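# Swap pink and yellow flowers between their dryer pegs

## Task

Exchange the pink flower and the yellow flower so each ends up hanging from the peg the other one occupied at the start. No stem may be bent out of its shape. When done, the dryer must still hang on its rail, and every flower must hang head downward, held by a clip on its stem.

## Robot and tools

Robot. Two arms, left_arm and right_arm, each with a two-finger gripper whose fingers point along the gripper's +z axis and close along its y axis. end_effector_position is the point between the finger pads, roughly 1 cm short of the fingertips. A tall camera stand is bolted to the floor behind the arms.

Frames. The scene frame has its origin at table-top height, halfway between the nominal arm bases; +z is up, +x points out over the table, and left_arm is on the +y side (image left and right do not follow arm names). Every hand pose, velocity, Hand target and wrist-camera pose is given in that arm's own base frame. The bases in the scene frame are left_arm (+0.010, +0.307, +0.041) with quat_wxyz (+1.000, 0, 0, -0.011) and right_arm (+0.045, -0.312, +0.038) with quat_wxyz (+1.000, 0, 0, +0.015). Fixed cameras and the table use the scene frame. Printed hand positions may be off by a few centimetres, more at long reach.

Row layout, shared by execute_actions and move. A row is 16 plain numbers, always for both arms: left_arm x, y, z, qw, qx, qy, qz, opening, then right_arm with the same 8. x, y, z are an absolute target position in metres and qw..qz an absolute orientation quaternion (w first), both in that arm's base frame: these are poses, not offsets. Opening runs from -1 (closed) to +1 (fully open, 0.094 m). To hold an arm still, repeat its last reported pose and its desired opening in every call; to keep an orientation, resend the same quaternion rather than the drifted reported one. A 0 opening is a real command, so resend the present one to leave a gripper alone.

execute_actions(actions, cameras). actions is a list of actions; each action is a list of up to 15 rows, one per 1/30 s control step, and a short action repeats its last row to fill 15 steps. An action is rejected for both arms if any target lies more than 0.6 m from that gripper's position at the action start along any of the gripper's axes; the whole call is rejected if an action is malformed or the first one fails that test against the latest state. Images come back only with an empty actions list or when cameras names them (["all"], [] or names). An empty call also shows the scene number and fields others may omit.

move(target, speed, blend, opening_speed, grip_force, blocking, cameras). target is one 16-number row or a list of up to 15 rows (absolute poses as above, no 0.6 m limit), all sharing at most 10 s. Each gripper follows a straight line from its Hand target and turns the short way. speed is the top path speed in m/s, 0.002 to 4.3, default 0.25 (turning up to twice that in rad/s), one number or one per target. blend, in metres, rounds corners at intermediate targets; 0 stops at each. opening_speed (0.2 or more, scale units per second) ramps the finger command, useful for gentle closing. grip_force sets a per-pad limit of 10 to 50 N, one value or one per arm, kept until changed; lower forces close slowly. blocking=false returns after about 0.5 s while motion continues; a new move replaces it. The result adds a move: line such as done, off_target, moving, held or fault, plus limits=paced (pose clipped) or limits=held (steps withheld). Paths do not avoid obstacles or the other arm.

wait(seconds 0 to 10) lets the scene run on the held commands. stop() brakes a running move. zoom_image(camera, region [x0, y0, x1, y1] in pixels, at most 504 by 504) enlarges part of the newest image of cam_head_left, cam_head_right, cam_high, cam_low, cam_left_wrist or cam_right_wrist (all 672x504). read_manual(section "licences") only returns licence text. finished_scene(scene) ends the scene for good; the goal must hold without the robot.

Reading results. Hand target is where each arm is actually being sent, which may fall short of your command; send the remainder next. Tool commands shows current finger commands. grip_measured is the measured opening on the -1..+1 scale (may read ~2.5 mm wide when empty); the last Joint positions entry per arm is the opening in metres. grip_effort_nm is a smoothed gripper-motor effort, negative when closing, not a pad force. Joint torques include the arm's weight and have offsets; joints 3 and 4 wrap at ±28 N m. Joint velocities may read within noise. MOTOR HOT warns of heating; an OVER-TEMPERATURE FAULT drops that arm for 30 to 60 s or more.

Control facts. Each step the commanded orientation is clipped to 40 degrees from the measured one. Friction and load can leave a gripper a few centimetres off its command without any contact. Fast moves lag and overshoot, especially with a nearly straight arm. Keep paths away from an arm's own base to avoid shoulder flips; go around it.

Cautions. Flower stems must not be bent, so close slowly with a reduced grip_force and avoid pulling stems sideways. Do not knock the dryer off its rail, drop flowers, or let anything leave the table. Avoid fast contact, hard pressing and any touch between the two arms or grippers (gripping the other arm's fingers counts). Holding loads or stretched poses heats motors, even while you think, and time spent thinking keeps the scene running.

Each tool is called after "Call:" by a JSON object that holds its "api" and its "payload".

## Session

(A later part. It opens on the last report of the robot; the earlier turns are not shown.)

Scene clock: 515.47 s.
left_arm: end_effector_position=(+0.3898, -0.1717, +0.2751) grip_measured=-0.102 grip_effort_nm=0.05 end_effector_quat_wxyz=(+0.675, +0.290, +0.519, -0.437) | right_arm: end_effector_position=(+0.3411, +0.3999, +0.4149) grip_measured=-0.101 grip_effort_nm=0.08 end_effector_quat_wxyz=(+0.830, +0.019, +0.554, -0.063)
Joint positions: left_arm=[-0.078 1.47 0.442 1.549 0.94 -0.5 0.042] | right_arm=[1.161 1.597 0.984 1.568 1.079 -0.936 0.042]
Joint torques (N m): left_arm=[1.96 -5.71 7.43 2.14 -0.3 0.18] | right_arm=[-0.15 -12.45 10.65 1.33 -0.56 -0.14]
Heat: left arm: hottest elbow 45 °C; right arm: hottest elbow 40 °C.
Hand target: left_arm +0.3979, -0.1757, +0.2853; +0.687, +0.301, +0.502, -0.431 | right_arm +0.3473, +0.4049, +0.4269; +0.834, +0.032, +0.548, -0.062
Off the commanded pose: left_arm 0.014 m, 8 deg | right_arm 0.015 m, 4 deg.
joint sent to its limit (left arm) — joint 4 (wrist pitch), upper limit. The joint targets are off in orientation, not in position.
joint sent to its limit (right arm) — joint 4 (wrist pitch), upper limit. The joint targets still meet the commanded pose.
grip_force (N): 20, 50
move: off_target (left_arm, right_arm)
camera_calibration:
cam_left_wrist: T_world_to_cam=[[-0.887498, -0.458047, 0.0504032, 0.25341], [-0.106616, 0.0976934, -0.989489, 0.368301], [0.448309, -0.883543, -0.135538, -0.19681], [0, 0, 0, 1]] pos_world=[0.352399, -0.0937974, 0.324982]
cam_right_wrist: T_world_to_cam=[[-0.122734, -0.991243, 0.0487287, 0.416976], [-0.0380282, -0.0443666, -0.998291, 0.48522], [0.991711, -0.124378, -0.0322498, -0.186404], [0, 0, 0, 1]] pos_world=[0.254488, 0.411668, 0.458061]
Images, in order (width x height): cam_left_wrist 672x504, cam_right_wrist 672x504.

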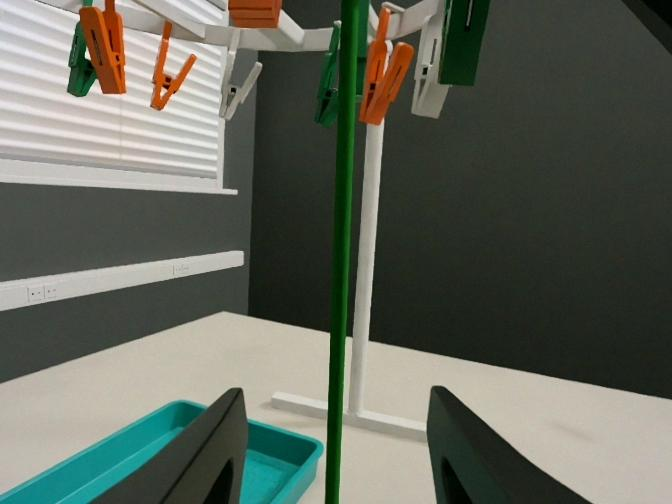

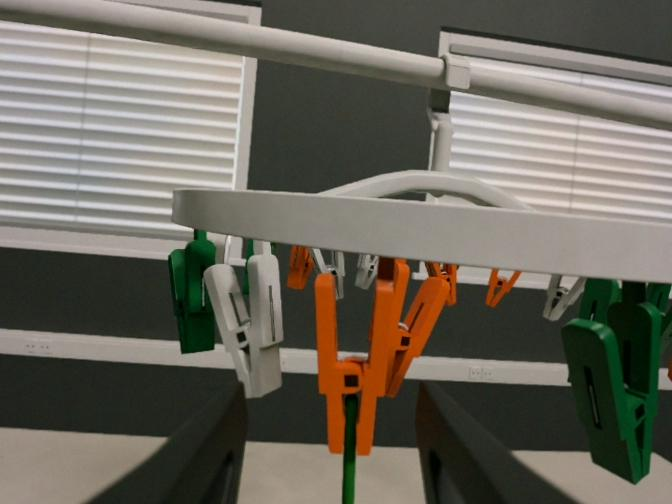

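Call:
{"api": "move", "payload": {"target": [[0.4127, -0.2041, 0.285, 0.7034, 0.2966, 0.4568, -0.4568, -0.1, 0.3857, 0.3946, 0.4386, 0.8404, 0.0454, 0.5354, -0.0713, -0.1], [0.4127, -0.2041, 0.285, 0.7034, 0.2966, 0.4568, -0.4568, -1.0, 0.3857, 0.3946, 0.4386, 0.8404, 0.0454, 0.5354, -0.0713, -0.1]], "speed": 0.06, "cameras": ["cam_left_wrist", "cam_right_wrist", "cam_low"]}}

Scene clock: 531.80 s.
left_arm: end_effector_position=(+0.4048, -0.1989, +0.2753) grip_measured=-0.924 grip_effort_nm=-0.49 end_effector_quat_wxyz=(+0.680, +0.291, +0.507, -0.443) | right_arm: end_effector_position=(+0.3769, +0.3874, +0.4281) grip_measured=-0.101 grip_effort_nm=0.08 end_effector_quat_wxyz=(+0.837, +0.031, +0.540, -0.080)
Joint positions: left_arm=[-0.155 1.528 0.495 1.549 0.877 -0.467 0.004] | right_arm=[1.08 1.609 1.026 1.525 1.031 -0.907 0.042]
Joint torques (N m): left_arm=[1.85 -6.53 7.41 2.17 -0.29 0.16] | right_arm=[-0.03 -12.98 10.82 0.53 -0.53 0.19]
Heat: left arm: hottest elbow 45 °C; right arm: hottest elbow 41 °C.
Hand target: left_arm +0.4122, -0.2041, +0.2852; +0.691, +0.301, +0.490, -0.438 | right_arm +0.3852, +0.3938, +0.4384; +0.840, +0.045, +0.535, -0.071
Off the commanded pose: left_arm 0.014 m, 7 deg | right_arm 0.015 m, 2 deg.
joint sent to its limit (left arm) — joint 4 (wrist pitch), upper limit. The joint targets are off in orientation, not in position.
grip_force (N): 20, 50
move: off_target (left_arm, right_arm); target 2's new opening was sent with left_arm's hand 0.014 m and 7 deg from that target
camera_calibration:
cam_left_wrist: T_world_to_cam=[[-0.893732, -0.446706, 0.0411992, 0.261463], [-0.0869158, 0.0823285, -0.992808, 0.362693], [0.440101, -0.890885, -0.112405, -0.232043], [0, 0, 0, 1]] pos_world=[0.367324, -0.119786, 0.32323]
cam_right_wrist: T_world_to_cam=[[-0.166294, -0.984995, 0.0461567, 0.42343], [-0.00759615, -0.0455274, -0.998934, 0.488424], [0.986047, -0.166468, 0.0000887736, -0.218447], [0, 0, 0, 1]] pos_world=[0.289524, 0.402949, 0.468379]
Images, in order (width x height): cam_low 672x504, cam_left_wrist 672x504, cam_right_wrist 672x504.

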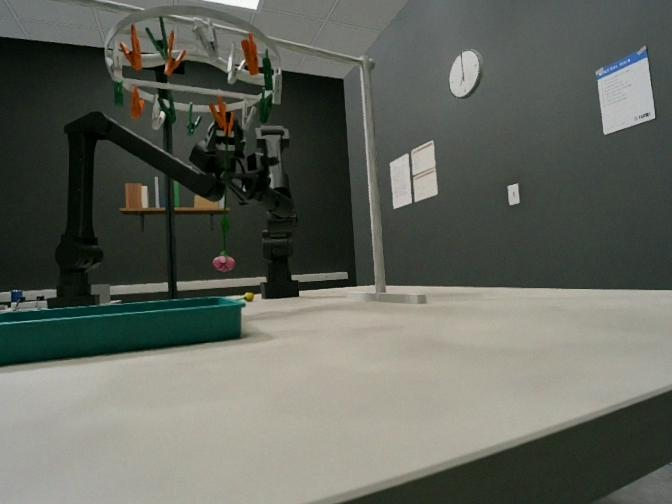

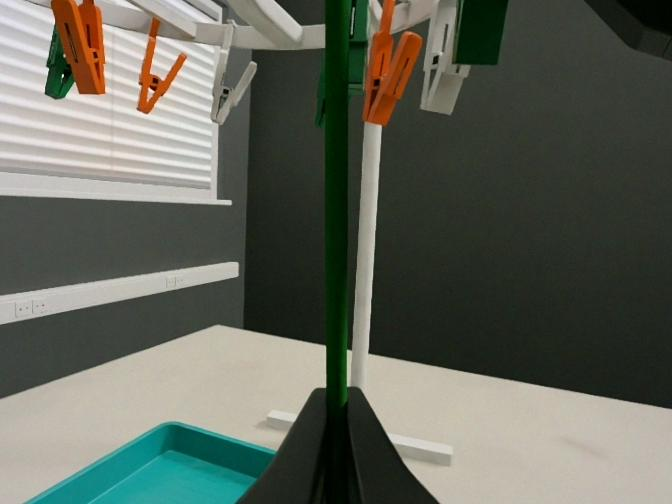

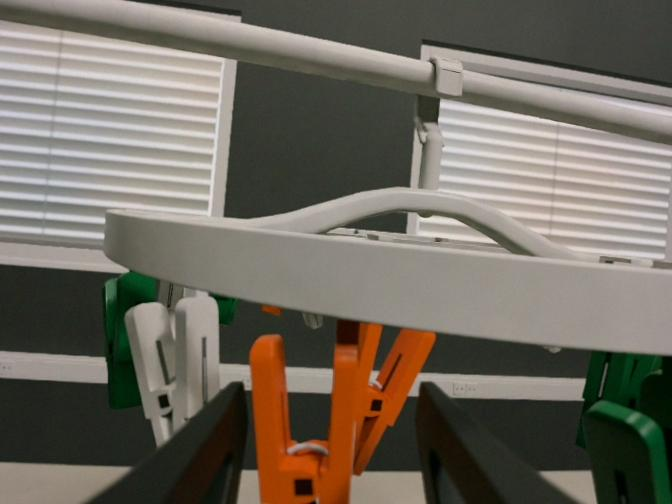

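Call:
{"api": "move", "payload": {"target": [[0.4127, -0.2041, 0.285, 0.7034, 0.2966, 0.4568, -0.4568, -1.0, 0.387, 0.402, 0.4396, 0.8404, 0.0454, 0.5354, -0.0713, -0.1], [0.4127, -0.2041, 0.285, 0.7034, 0.2966, 0.4568, -0.4568, -1.0, 0.387, 0.402, 0.4396, 0.8404, 0.0454, 0.5354, -0.0713, -0.7]], "speed": 0.05, "opening_speed": 0.4, "cameras": ["cam_left_wrist", "cam_right_wrist", "cam_low"]}}

Scene clock: 538.20 s.
left_arm: end_effector_position=(+0.4048, -0.1989, +0.2753) grip_measured=-0.925 grip_effort_nm=-0.51 end_effector_quat_wxyz=(+0.680, +0.291, +0.507, -0.443) | right_arm: end_effector_position=(+0.3802, +0.3935, +0.4308) grip_measured=-0.594 grip_effort_nm=-0.95 end_effector_quat_wxyz=(+0.839, +0.034, +0.538, -0.078)
Joint positions: left_arm=[-0.155 1.528 0.495 1.549 0.877 -0.467 0.004] | right_arm=[1.08 1.625 1.052 1.525 1.031 -0.907 0.019]
Joint torques (N m): left_arm=[1.85 -6.53 7.42 2.18 -0.28 0.17] | right_arm=[0.26 -13.57 10.73 0.5 -0.43 0.12]
Heat: left arm: hottest elbow 45 °C; right arm: hottest elbow 42 °C.
Hand target: left_arm +0.4121, -0.2041, +0.2854; +0.691, +0.301, +0.490, -0.438 | right_arm +0.3865, +0.4013, +0.4393; +0.840, +0.045, +0.535, -0.071
Off the commanded pose: left_arm 0.014 m, 7 deg | right_arm 0.014 m, 2 deg.
joint sent to its limit (left arm) — joint 4 (wrist pitch), upper limit. The joint targets are off in orientation, not in position.
grip_force (N): 20, 50
move: off_target (left_arm, right_arm); target 2's new opening was sent with right_arm's hand 0.015 m and 2 deg from that target
camera_calibration:
cam_left_wrist: T_world_to_cam=[[-0.893732, -0.446706, 0.0411992, 0.261463], [-0.0869158, 0.0823285, -0.992808, 0.362693], [0.440101, -0.890885, -0.112405, -0.232043], [0, 0, 0, 1]] pos_world=[0.367324, -0.119786, 0.32323]
cam_right_wrist: T_world_to_cam=[[-0.166489, -0.98536, 0.036696, 0.434184], [-0.00294098, -0.036719, -0.999321, 0.486419], [0.986039, -0.166484, 0.00321539, -0.221902], [0, 0, 0, 1]] pos_world=[0.292522, 0.408746, 0.470869]
Images, in order (width x height): cam_low 672x504, cam_left_wrist 672x504, cam_right_wrist 672x504.

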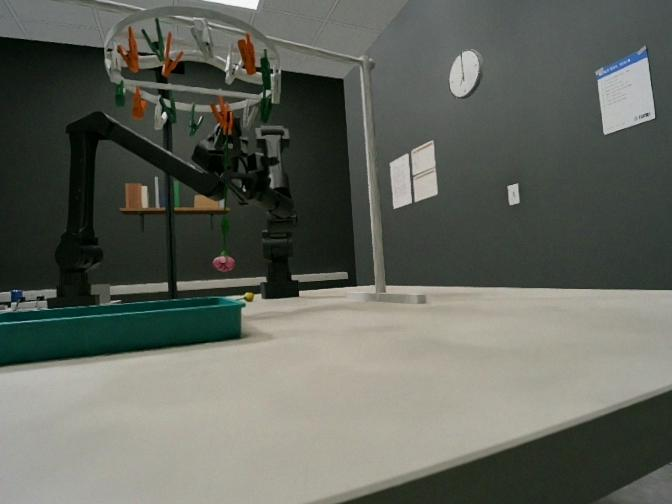

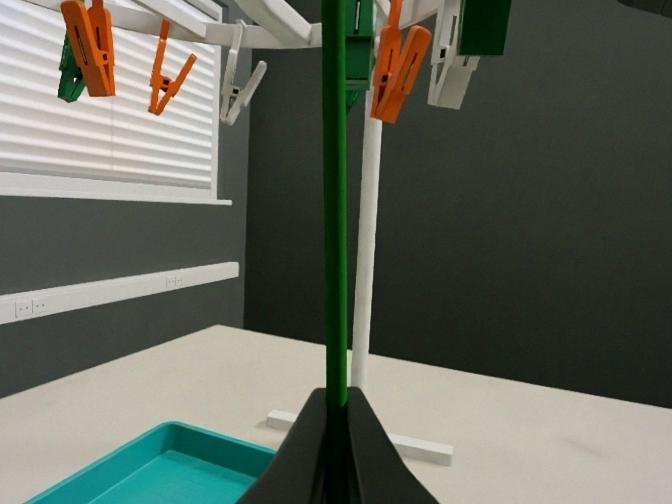

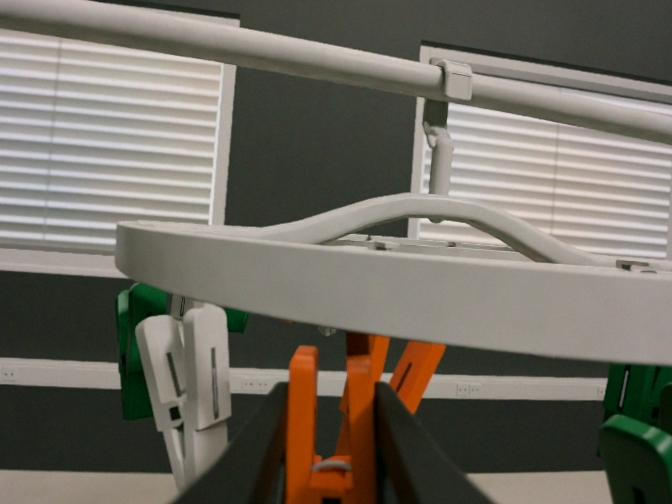

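Call:
{"api": "move", "payload": {"target": [0.4127, -0.2041, 0.237, 0.7034, 0.2966, 0.4568, -0.4568, -1.0, 0.387, 0.402, 0.4396, 0.8404, 0.0454, 0.5354, -0.0713, -0.7], "speed": 0.06, "cameras": ["cam_left_wrist", "cam_high", "cam_low"]}}

Call:
{"api": "zoom_image", "payload": {"camera": "cam_low", "region": [170, 80, 290, 200]}}

Scene clock: 543.13 s.
left_arm: end_effector_position=(+0.4134, -0.2018, +0.2399) grip_measured=-0.925 grip_effort_nm=-0.51 end_effector_quat_wxyz=(+0.672, +0.306, +0.524, -0.424) | right_arm: end_effector_position=(+0.3802, +0.3935, +0.4308) grip_measured=-0.600 grip_effort_nm=-1.03 end_effector_quat_wxyz=(+0.839, +0.034, +0.538, -0.078)
Joint positions: left_arm=[-0.155 1.611 0.495 1.549 0.89 -0.38 0.004] | right_arm=[1.08 1.625 1.052 1.525 1.031 -0.907 0.019]
Joint torques (N m): left_arm=[2.2 -7.18 4.45 2.25 -0.06 0.19] | right_arm=[0.32 -13.39 10.65 0.49 -0.42 0.12]
Heat: left arm: hottest elbow 45 °C; right arm: hottest elbow 42 °C.
Hand target: left_arm +0.4127, -0.2043, +0.2374; +0.674, +0.312, +0.519, -0.423 | right_arm +0.3864, +0.4014, +0.4393; +0.840, +0.045, +0.535, -0.071
Off the commanded pose: left_arm 0.004 m, 9 deg | right_arm 0.014 m, 2 deg.
joint sent to its limit (left arm) — joint 4 (wrist pitch), upper limit. The joint targets are off in orientation, not in position.
grip_force (N): 20, 50
move: off_target (left_arm, right_arm)
camera_calibration:
cam_left_wrist: T_world_to_cam=[[-0.887385, -0.460515, 0.021752, 0.268661], [-0.0956269, 0.137702, -0.985847, 0.341609], [0.451002, -0.876906, -0.166232, -0.231109], [0, 0, 0, 1]] pos_world=[0.375303, -0.125979, 0.292512]
Images, in order (width x height): cam_high 672x504, cam_low 672x504, cam_left_wrist 672x504.

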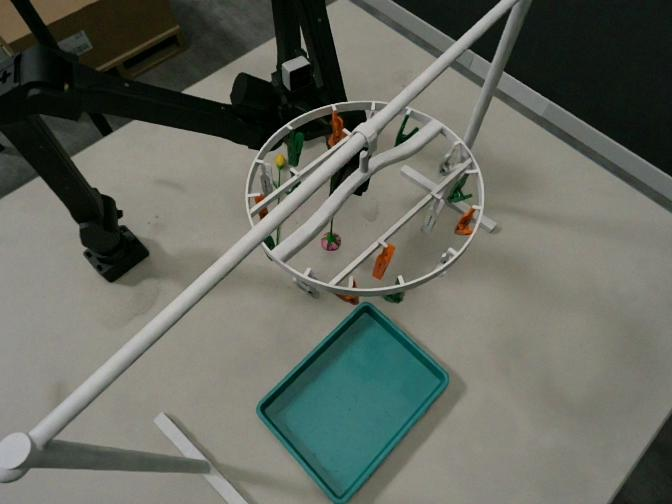

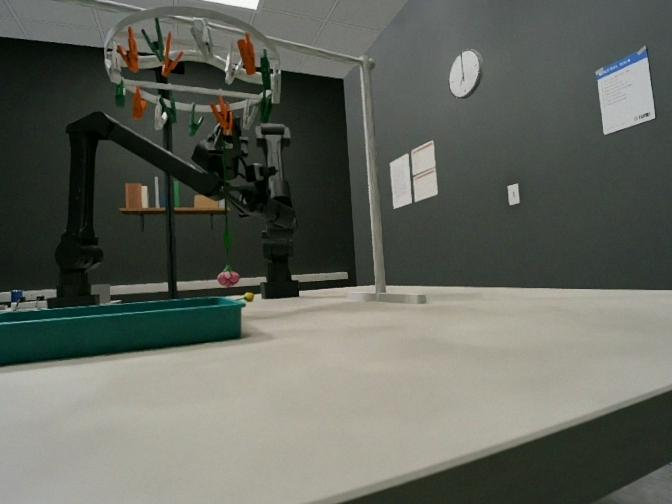

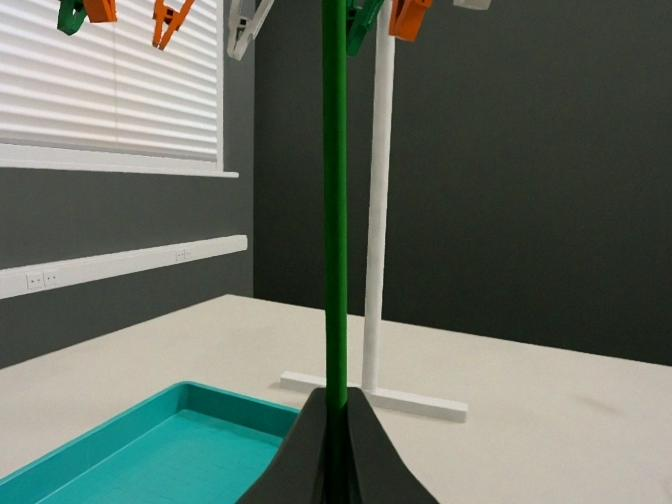

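Scaled by 4.200 from the camera's 672x504 image, which has a finer 960x720 frame.

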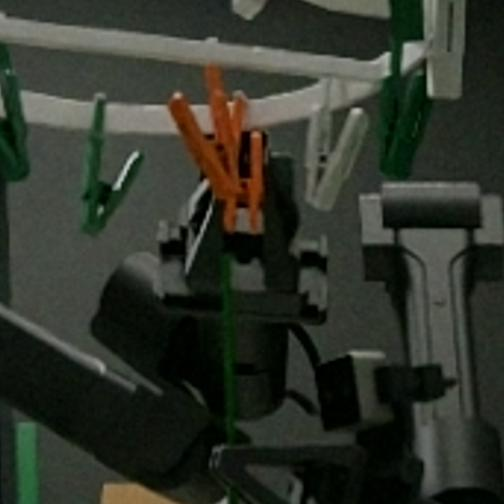

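Call:
{"api": "move", "payload": {"target": [[0.4127, -0.2041, 0.237, 0.7034, 0.2966, 0.4568, -0.4568, -1.0, 0.387, 0.402, 0.4396, 0.8404, 0.0454, 0.5354, -0.0713, -0.1], [0.4127, -0.2041, 0.237, 0.7034, 0.2966, 0.4568, -0.4568, -1.0, 0.296, 0.413, 0.4, 0.8404, 0.0454, 0.5354, -0.0713, -0.1], [0.37, -0.25, 0.235, 0.7977, 0.1775, 0.5082, -0.2786, -1.0, 0.26, 0.2, 0.37, 0.7913, -0.1484, 0.554, 0.212, -0.1], [0.4, -0.325, 0.24, 0.7977, 0.1775, 0.5082, -0.2786, -1.0, 0.398, 0.115, 0.38, 0.7074, -0.2926, 0.4506, 0.4593, -0.1]], "speed": [0.1, 0.12, 0.25, 0.25], "opening_speed": 0.6, "blend": [0, 0.01, 0.03, 0], "cameras": ["all"]}}

Scene clock: 562.13 s.
left_arm: end_effector_position=(+0.3956, -0.3162, +0.2317) grip_measured=-0.925 grip_effort_nm=-0.51 end_effector_quat_wxyz=(+0.776, +0.183, +0.539, -0.272) | right_arm: end_effector_position=(+0.3893, +0.1171, +0.3649) grip_measured=-0.101 grip_effort_nm=0.08 end_effector_quat_wxyz=(+0.696, -0.282, +0.487, +0.446)
Joint positions: left_arm=[-0.677 1.684 0.494 1.549 -0.01 -0.006 0.004] | right_arm=[-0.083 1.31 0.541 1.568 -1.034 0.769 0.042]
Joint torques (N m): left_arm=[1.9 -7.65 6.3 2.56 -0.06 0.18] | right_arm=[0.21 -6.3 9.73 1.51 0.5 0.18]
Heat: left arm: hottest elbow 43 °C; right arm: hottest elbow 42 °C.
Hand target: left_arm +0.3997, -0.3248, +0.2403; +0.785, +0.183, +0.524, -0.275 | right_arm +0.3972, +0.1153, +0.3800; +0.704, -0.288, +0.475, +0.443
Off the commanded pose: left_arm 0.013 m, 4 deg | right_arm 0.018 m, 5 deg.
joint sent to its limit (left arm) — joint 4 (wrist pitch), upper limit. The joint targets still meet the commanded pose.
joint sent to its limit (right arm) — joint 4 (wrist pitch), upper limit. The joint targets are off in orientation, not in position.
grip_force (N): 20, 50
move: off_target (left_arm, right_arm)
camera_calibration:
cam_left_wrist: T_world_to_cam=[[-0.612745, -0.790279, -0.00193219, -0.00714412], [-0.0577716, 0.0472315, -0.997212, 0.306676], [0.788166, -0.610925, -0.0745965, -0.395296], [0, 0, 0, 1]] pos_world=[0.324899, -0.261627, 0.27632]
cam_right_wrist: T_world_to_cam=[[0.89648, -0.441916, -0.0321549, -0.286558], [-0.0521065, -0.0330807, -0.998093, 0.428647], [0.440009, 0.896446, -0.0526829, -0.168225], [0, 0, 0, 1]] pos_world=[0.353249, 0.0383507, 0.409753]

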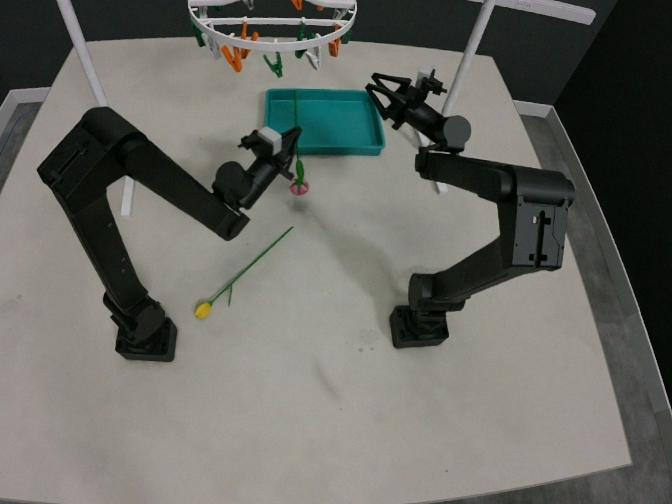

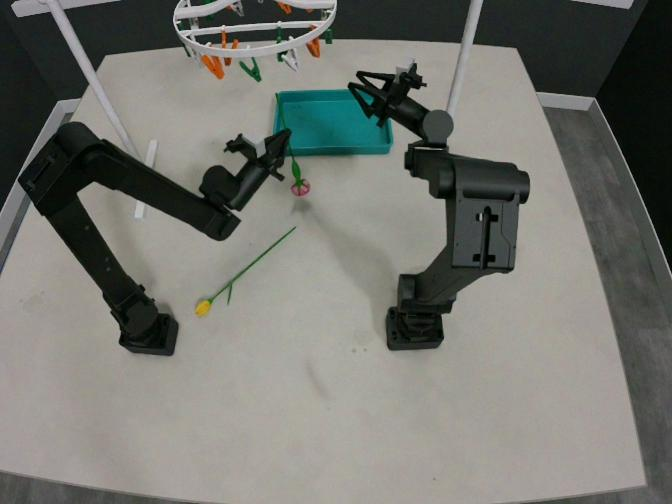

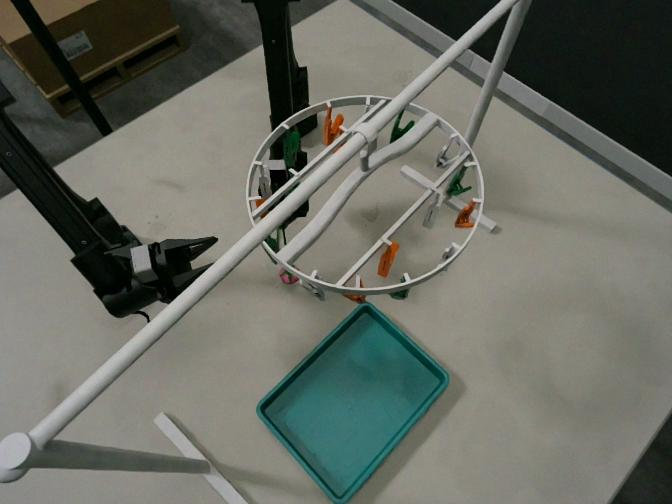

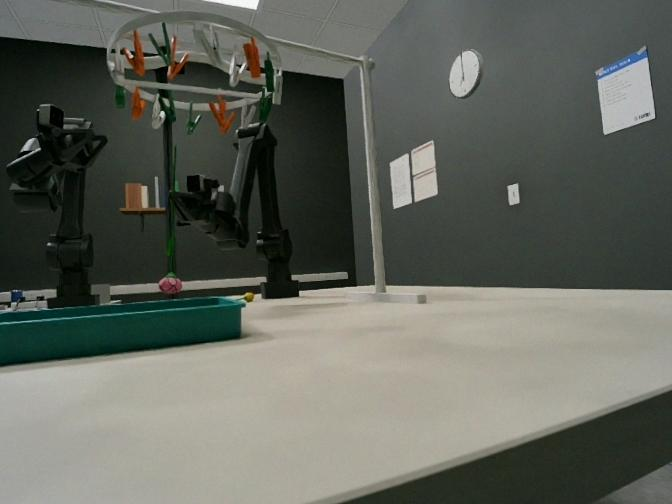

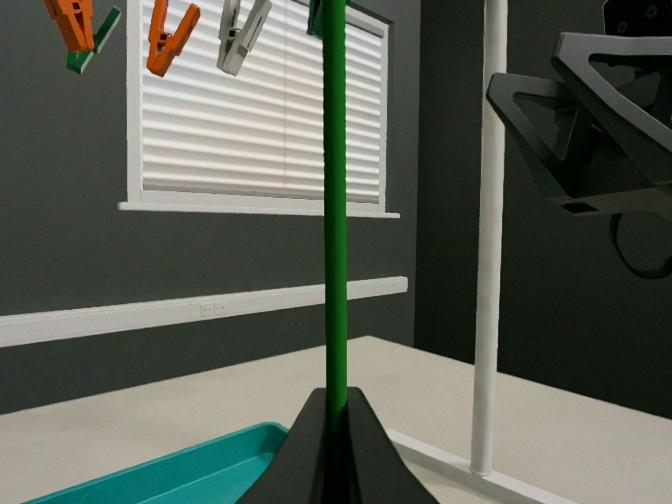

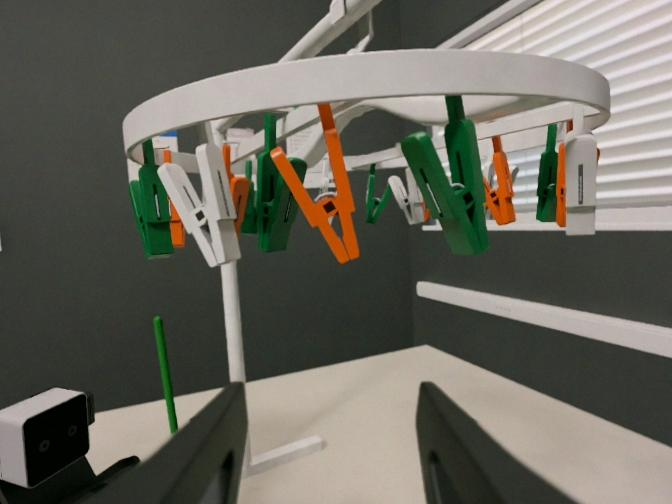

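Call:
{"api": "move", "payload": {"target": [0.4, -0.325, 0.24, 0.7977, 0.1775, 0.5082, -0.2786, -1.0, 0.412, 0.1752, 0.44, 0.7074, -0.2926, 0.4506, 0.4593, 0.02], "speed": 0.1, "cameras": ["cam_right_wrist", "cam_low"]}}

Call:
{"api": "zoom_image", "payload": {"camera": "cam_right_wrist", "region": [220, 200, 460, 440]}}

Scene clock: 581.00 s.
left_arm: end_effector_position=(+0.3956, -0.3162, +0.2317) grip_measured=-0.925 grip_effort_nm=-0.51 end_effector_quat_wxyz=(+0.776, +0.183, +0.539, -0.272) | right_arm: end_effector_position=(+0.4083, +0.1706, +0.4157) grip_measured=+0.019 grip_effort_nm=0.07 end_effector_quat_wxyz=(+0.694, -0.277, +0.472, +0.468)
Joint positions: left_arm=[-0.677 1.684 0.494 1.549 -0.01 -0.006 0.004] | right_arm=[0.08 1.254 0.658 1.314 -0.915 0.667 0.048]
Joint torques (N m): left_arm=[1.96 -7.71 6.3 2.56 -0.06 0.18] | right_arm=[1.38 -8.06 11.1 0.85 0.43 -0.15]
Heat: left arm: hottest elbow 44 °C; right arm: hottest elbow 41 °C.
Hand target: left_arm +0.3996, -0.3249, +0.2403; +0.785, +0.183, +0.524, -0.275 | right_arm +0.4107, +0.1747, +0.4396; +0.707, -0.292, +0.450, +0.460
Off the commanded pose: left_arm 0.013 m, 4 deg | right_arm 0.025 m, 3 deg.
joint sent to its limit (left arm) — joint 4 (wrist pitch), upper limit. The joint targets still meet the commanded pose.
grip_force (N): 20, 50
move: off_target (left_arm, right_arm)
camera_calibration:
cam_right_wrist: T_world_to_cam=[[0.912462, -0.406571, -0.0459777, -0.285187], [-0.0479379, 0.00536855, -0.998836, 0.474135], [0.406344, 0.913604, -0.0145916, -0.226887], [0, 0, 0, 1]] pos_world=[0.375146, 0.0887906, 0.457161]
Images, in order (width x height): cam_low 672x504, cam_right_wrist 672x504.

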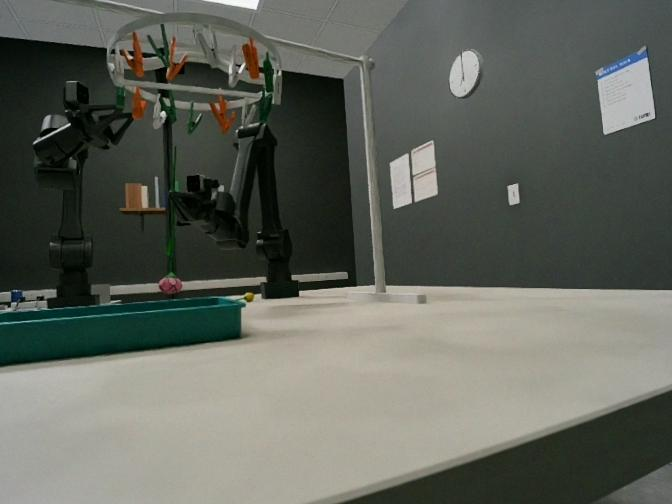

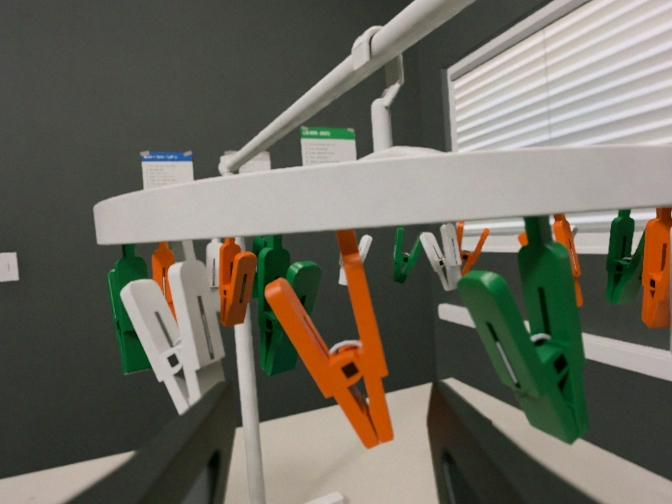

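Scaled by 2.100 from the camera's 672x504 image, which has a finer 960x720 frame.

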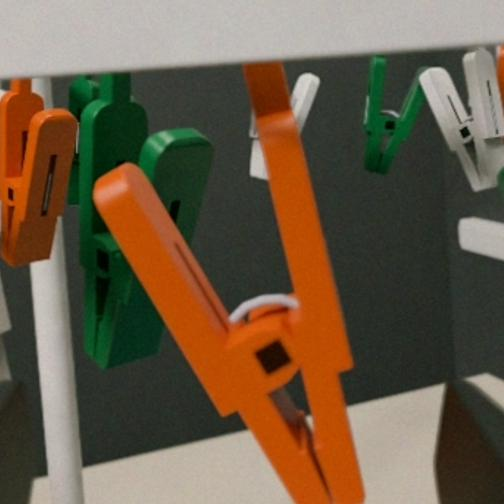

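Call:
{"api": "move", "payload": {"target": [[0.4, -0.325, 0.24, 0.7977, 0.1775, 0.5082, -0.2786, -1.0, 0.4214, 0.2033, 0.4588, 0.7074, -0.2926, 0.4506, 0.4593, 0.02], [0.4, -0.325, 0.24, 0.7977, 0.1775, 0.5082, -0.2786, -1.0, 0.4214, 0.2033, 0.4588, 0.7074, -0.2926, 0.4506, 0.4593, -0.7]], "speed": 0.06, "opening_speed": 0.4, "cameras": ["cam_left_wrist", "cam_right_wrist", "cam_low"]}}

Call:
{"api": "zoom_image", "payload": {"camera": "cam_right_wrist", "region": [220, 300, 460, 504]}}

Call:
{"api": "zoom_image", "payload": {"camera": "cam_low", "region": [90, 70, 210, 190]}}

Scene clock: 598.63 s.
left_arm: end_effector_position=(+0.3956, -0.3162, +0.2317) grip_measured=-0.925 grip_effort_nm=-0.51 end_effector_quat_wxyz=(+0.776, +0.183, +0.539, -0.272) | right_arm: end_effector_position=(+0.4184, +0.1986, +0.4320) grip_measured=-0.575 grip_effort_nm=-1.00 end_effector_quat_wxyz=(+0.693, -0.278, +0.473, +0.467)
Joint positions: left_arm=[-0.677 1.684 0.494 1.549 -0.01 -0.006 0.004] | right_arm=[0.156 1.246 0.716 1.184 -0.858 0.587 0.02]
Joint torques (N m): left_arm=[1.9 -7.71 6.3 2.58 -0.06 0.18] | right_arm=[1.32 -8.76 11.7 1.01 0.37 -0.11]
Heat: left arm: hottest elbow 44 °C; right arm: hottest elbow 42 °C.
Hand target: left_arm +0.3996, -0.3249, +0.2403; +0.785, +0.183, +0.524, -0.275 | right_arm +0.4199, +0.2026, +0.4584; +0.708, -0.292, +0.450, +0.459
Off the commanded pose: left_arm 0.013 m, 4 deg | right_arm 0.027 m, 4 deg.
joint sent to its limit (left arm) — joint 4 (wrist pitch), upper limit. The joint targets still meet the commanded pose.
grip_force (N): 20, 50
move: off_target (left_arm, right_arm); target 2's new opening was sent with right_arm's hand 0.027 m and 4 deg from that target
camera_calibration:
cam_left_wrist: T_world_to_cam=[[-0.612745, -0.790279, -0.00193219, -0.00714412], [-0.0577716, 0.0472315, -0.997212, 0.306676], [0.788166, -0.610925, -0.0745965, -0.395296], [0, 0, 0, 1]] pos_world=[0.324899, -0.261627, 0.27632]
cam_right_wrist: T_world_to_cam=[[0.912425, -0.406693, -0.0456214, -0.282442], [-0.0492416, 0.00156562, -0.998786, 0.492075], [0.406271, 0.913564, -0.0185977, -0.25453], [0, 0, 0, 1]] pos_world=[0.385346, 0.116892, 0.473859]
Images, in order (width x height): cam_low 672x504, cam_left_wrist 672x504, cam_right_wrist 672x504.

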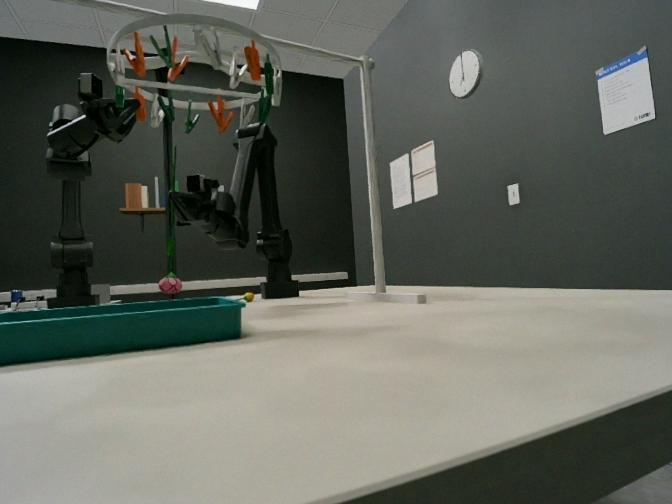

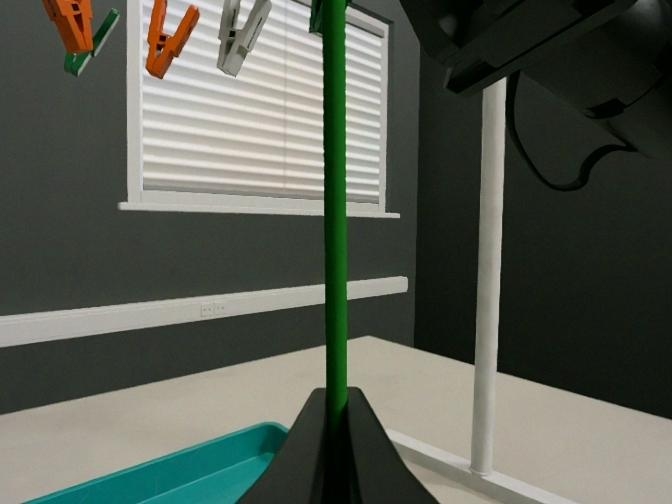

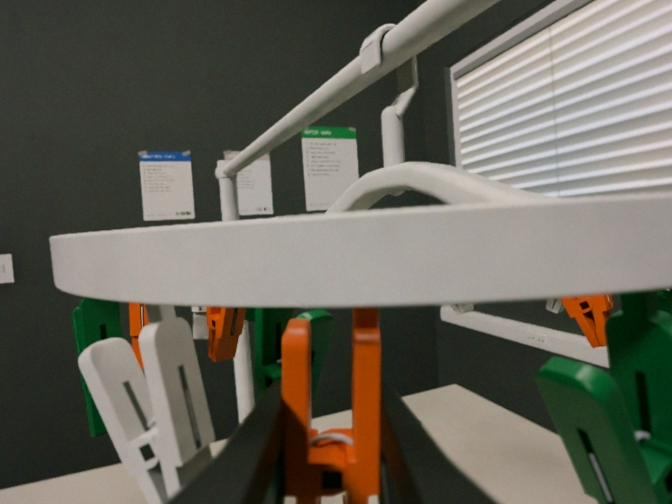

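Scaled by 2.100 from the camera's 672x504 image, which has a finer 960x720 frame.

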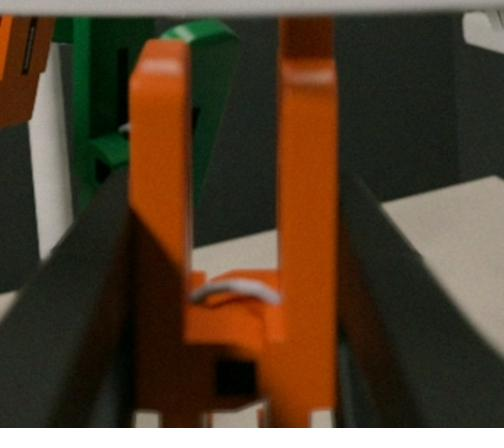

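Scaled by 4.200 from the camera's 672x504 image, which has a finer 960x720 frame.

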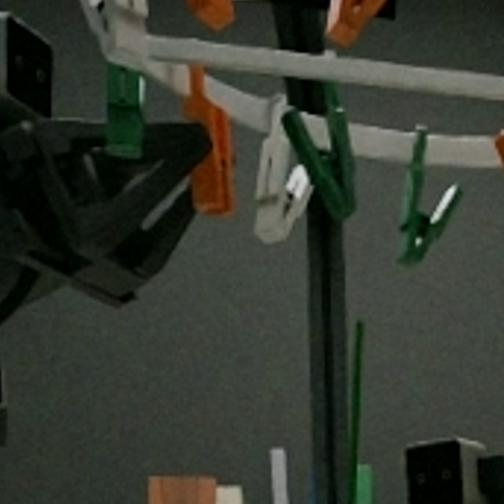

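Call:
{"api": "move", "payload": {"target": [[0.4, -0.325, 0.24, 0.7633, 0.1947, 0.5546, -0.268, -1.0, 0.4214, 0.2033, 0.4588, 0.7074, -0.2926, 0.4506, 0.4593, -0.2], [0.4699, -0.3733, 0.25, 0.7633, 0.1947, 0.5546, -0.268, -1.0, 0.4214, 0.2033, 0.4678, 0.7074, -0.2926, 0.4506, 0.4593, -0.2], [0.4699, -0.3733, 0.25, 0.7633, 0.1947, 0.5546, -0.268, -1.0, 0.4214, 0.2033, 0.4678, 0.7074, -0.2926, 0.4506, 0.4593, -0.75]], "speed": 0.06, "opening_speed": 0.5, "cameras": ["all"]}}

Call:
{"api": "zoom_image", "payload": {"camera": "cam_right_wrist", "region": [220, 300, 460, 504]}}

Call:
{"api": "zoom_image", "payload": {"camera": "cam_low", "region": [100, 70, 200, 170]}}

Call:
{"api": "zoom_image", "payload": {"camera": "cam_head_left", "region": [270, 20, 390, 140]}}

Call:
{"api": "zoom_image", "payload": {"camera": "cam_head_right", "region": [250, 20, 370, 140]}}

Scene clock: 658.73 s.
left_arm: end_effector_position=(+0.4568, -0.3684, +0.2438) grip_measured=-0.925 grip_effort_nm=-0.51 end_effector_quat_wxyz=(+0.758, +0.197, +0.560, -0.270) | right_arm: end_effector_position=(+0.4196, +0.1988, +0.4393) grip_measured=-0.581 grip_effort_nm=-1.01 end_effector_quat_wxyz=(+0.692, -0.278, +0.474, +0.468)
Joint positions: left_arm=[-0.677 1.724 0.713 1.31 0.004 -0.006 0.004] | right_arm=[0.156 1.236 0.731 1.156 -0.858 0.586 0.02]
Joint torques (N m): left_arm=[3.19 -9.7 8.17 1.55 0.14 0.1] | right_arm=[1.2 -8.76 11.9 0.96 0.36 -0.12]
Heat: left arm: hottest elbow 44 °C; right arm: hottest elbow 46 °C.
Hand target: left_arm +0.4693, -0.3728, +0.2501; +0.763, +0.195, +0.555, -0.268 | right_arm +0.4198, +0.2025, +0.4673; +0.708, -0.292, +0.450, +0.459
Off the commanded pose: left_arm 0.015 m, 1 deg | right_arm 0.029 m, 4 deg.
grip_force (N): 20, 50
move: off_target (left_arm, right_arm); target 3's new opening was sent with right_arm's hand 0.029 m and 4 deg from that target
camera_calibration:
cam_left_wrist: T_world_to_cam=[[-0.623184, -0.782044, -0.00704681, -0.00175635], [-0.100849, 0.089292, -0.990887, 0.358373], [0.775546, -0.616794, -0.134514, -0.456232], [0, 0, 0, 1]] pos_world=[0.388876, -0.314775, 0.293725]
cam_right_wrist: T_world_to_cam=[[0.912224, -0.406888, -0.0478377, -0.281907], [-0.0519459, 0.000950538, -0.998649, 0.500673], [0.406384, 0.913477, -0.0202691, -0.254382], [0, 0, 0, 1]] pos_world=[0.386547, 0.117192, 0.481355]

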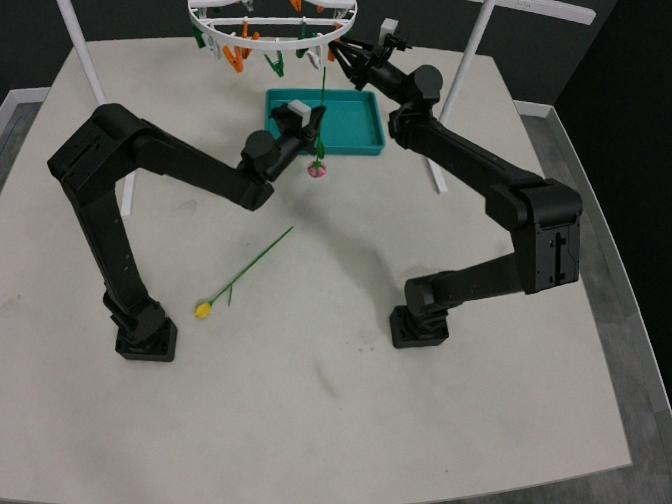

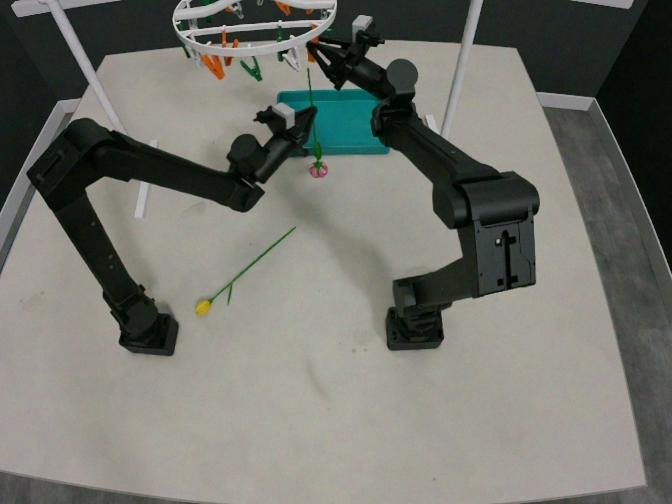

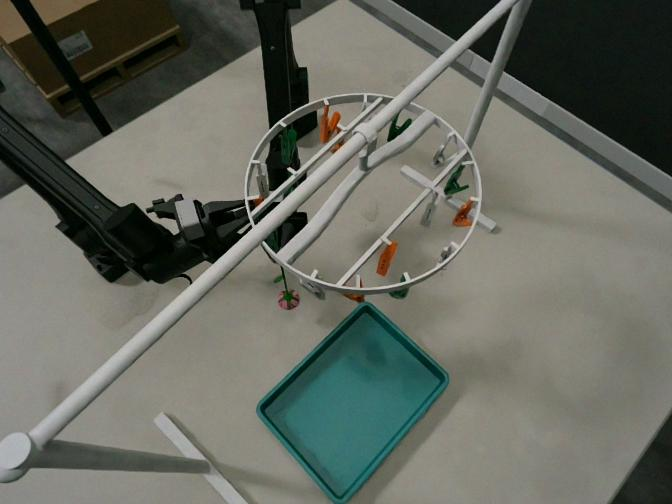

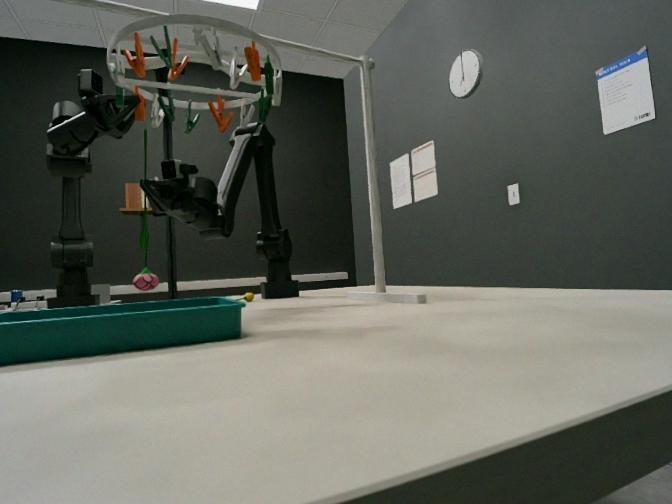

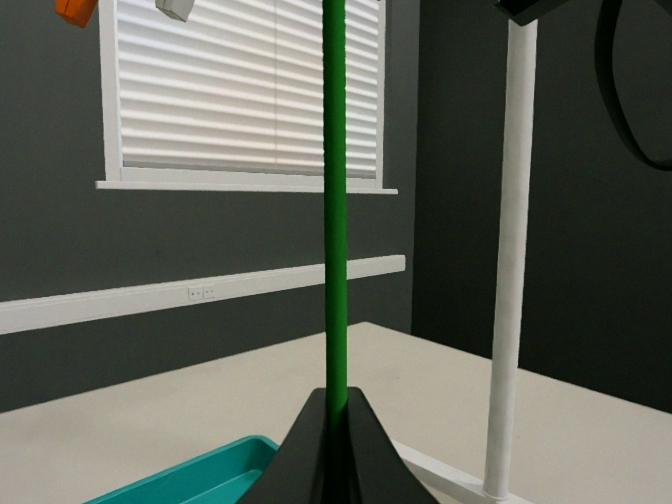

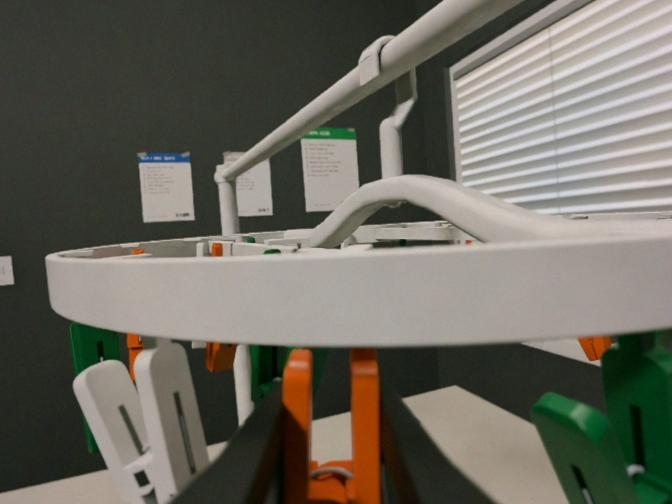

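Scaled by 2.100 from the camera's 672x504 image, which has a finer 960x720 frame.

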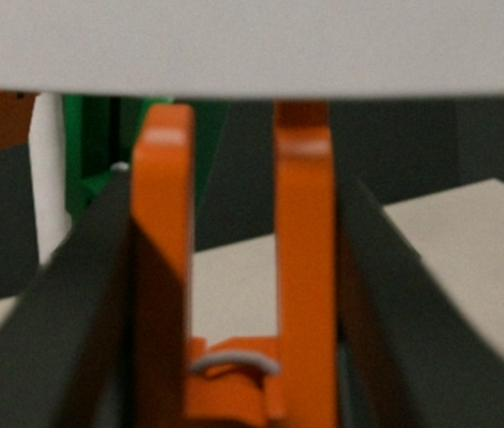

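Scaled by 5.040 from the camera's 672x504 image, which has a finer 960x720 frame.

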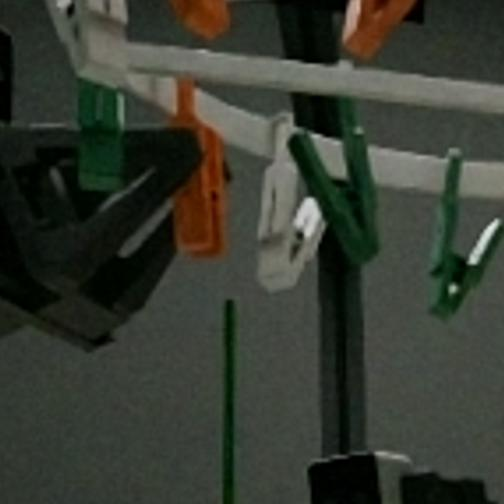

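Scaled by 4.200 from the camera's 672x504 image, which has a finer 960x720 frame.

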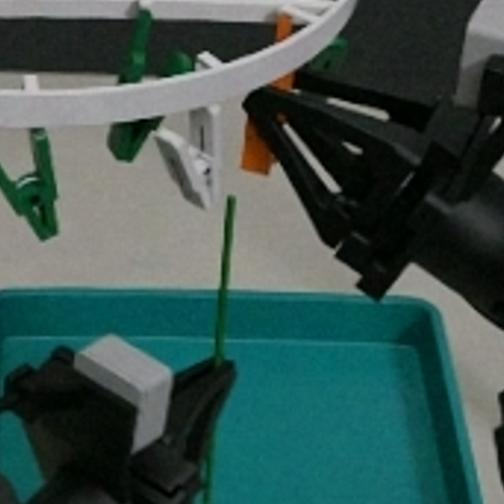

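Scaled by 4.200 from the camera's 672x504 image, which has a finer 960x720 frame.

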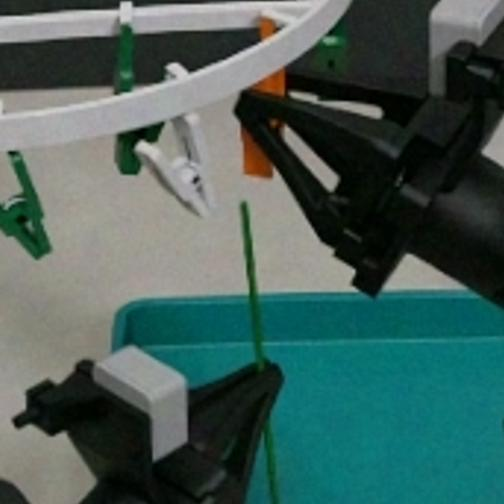

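Call:
{"api": "zoom_image", "payload": {"camera": "cam_high", "region": [220, 180, 340, 320]}}

Scaled by 3.600 from the camera's 672x504 image, which has a finer 960x720 frame.

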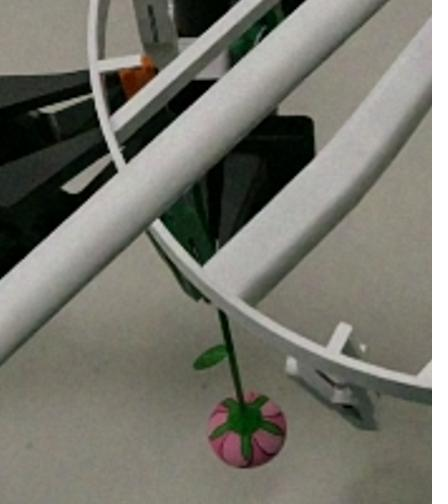

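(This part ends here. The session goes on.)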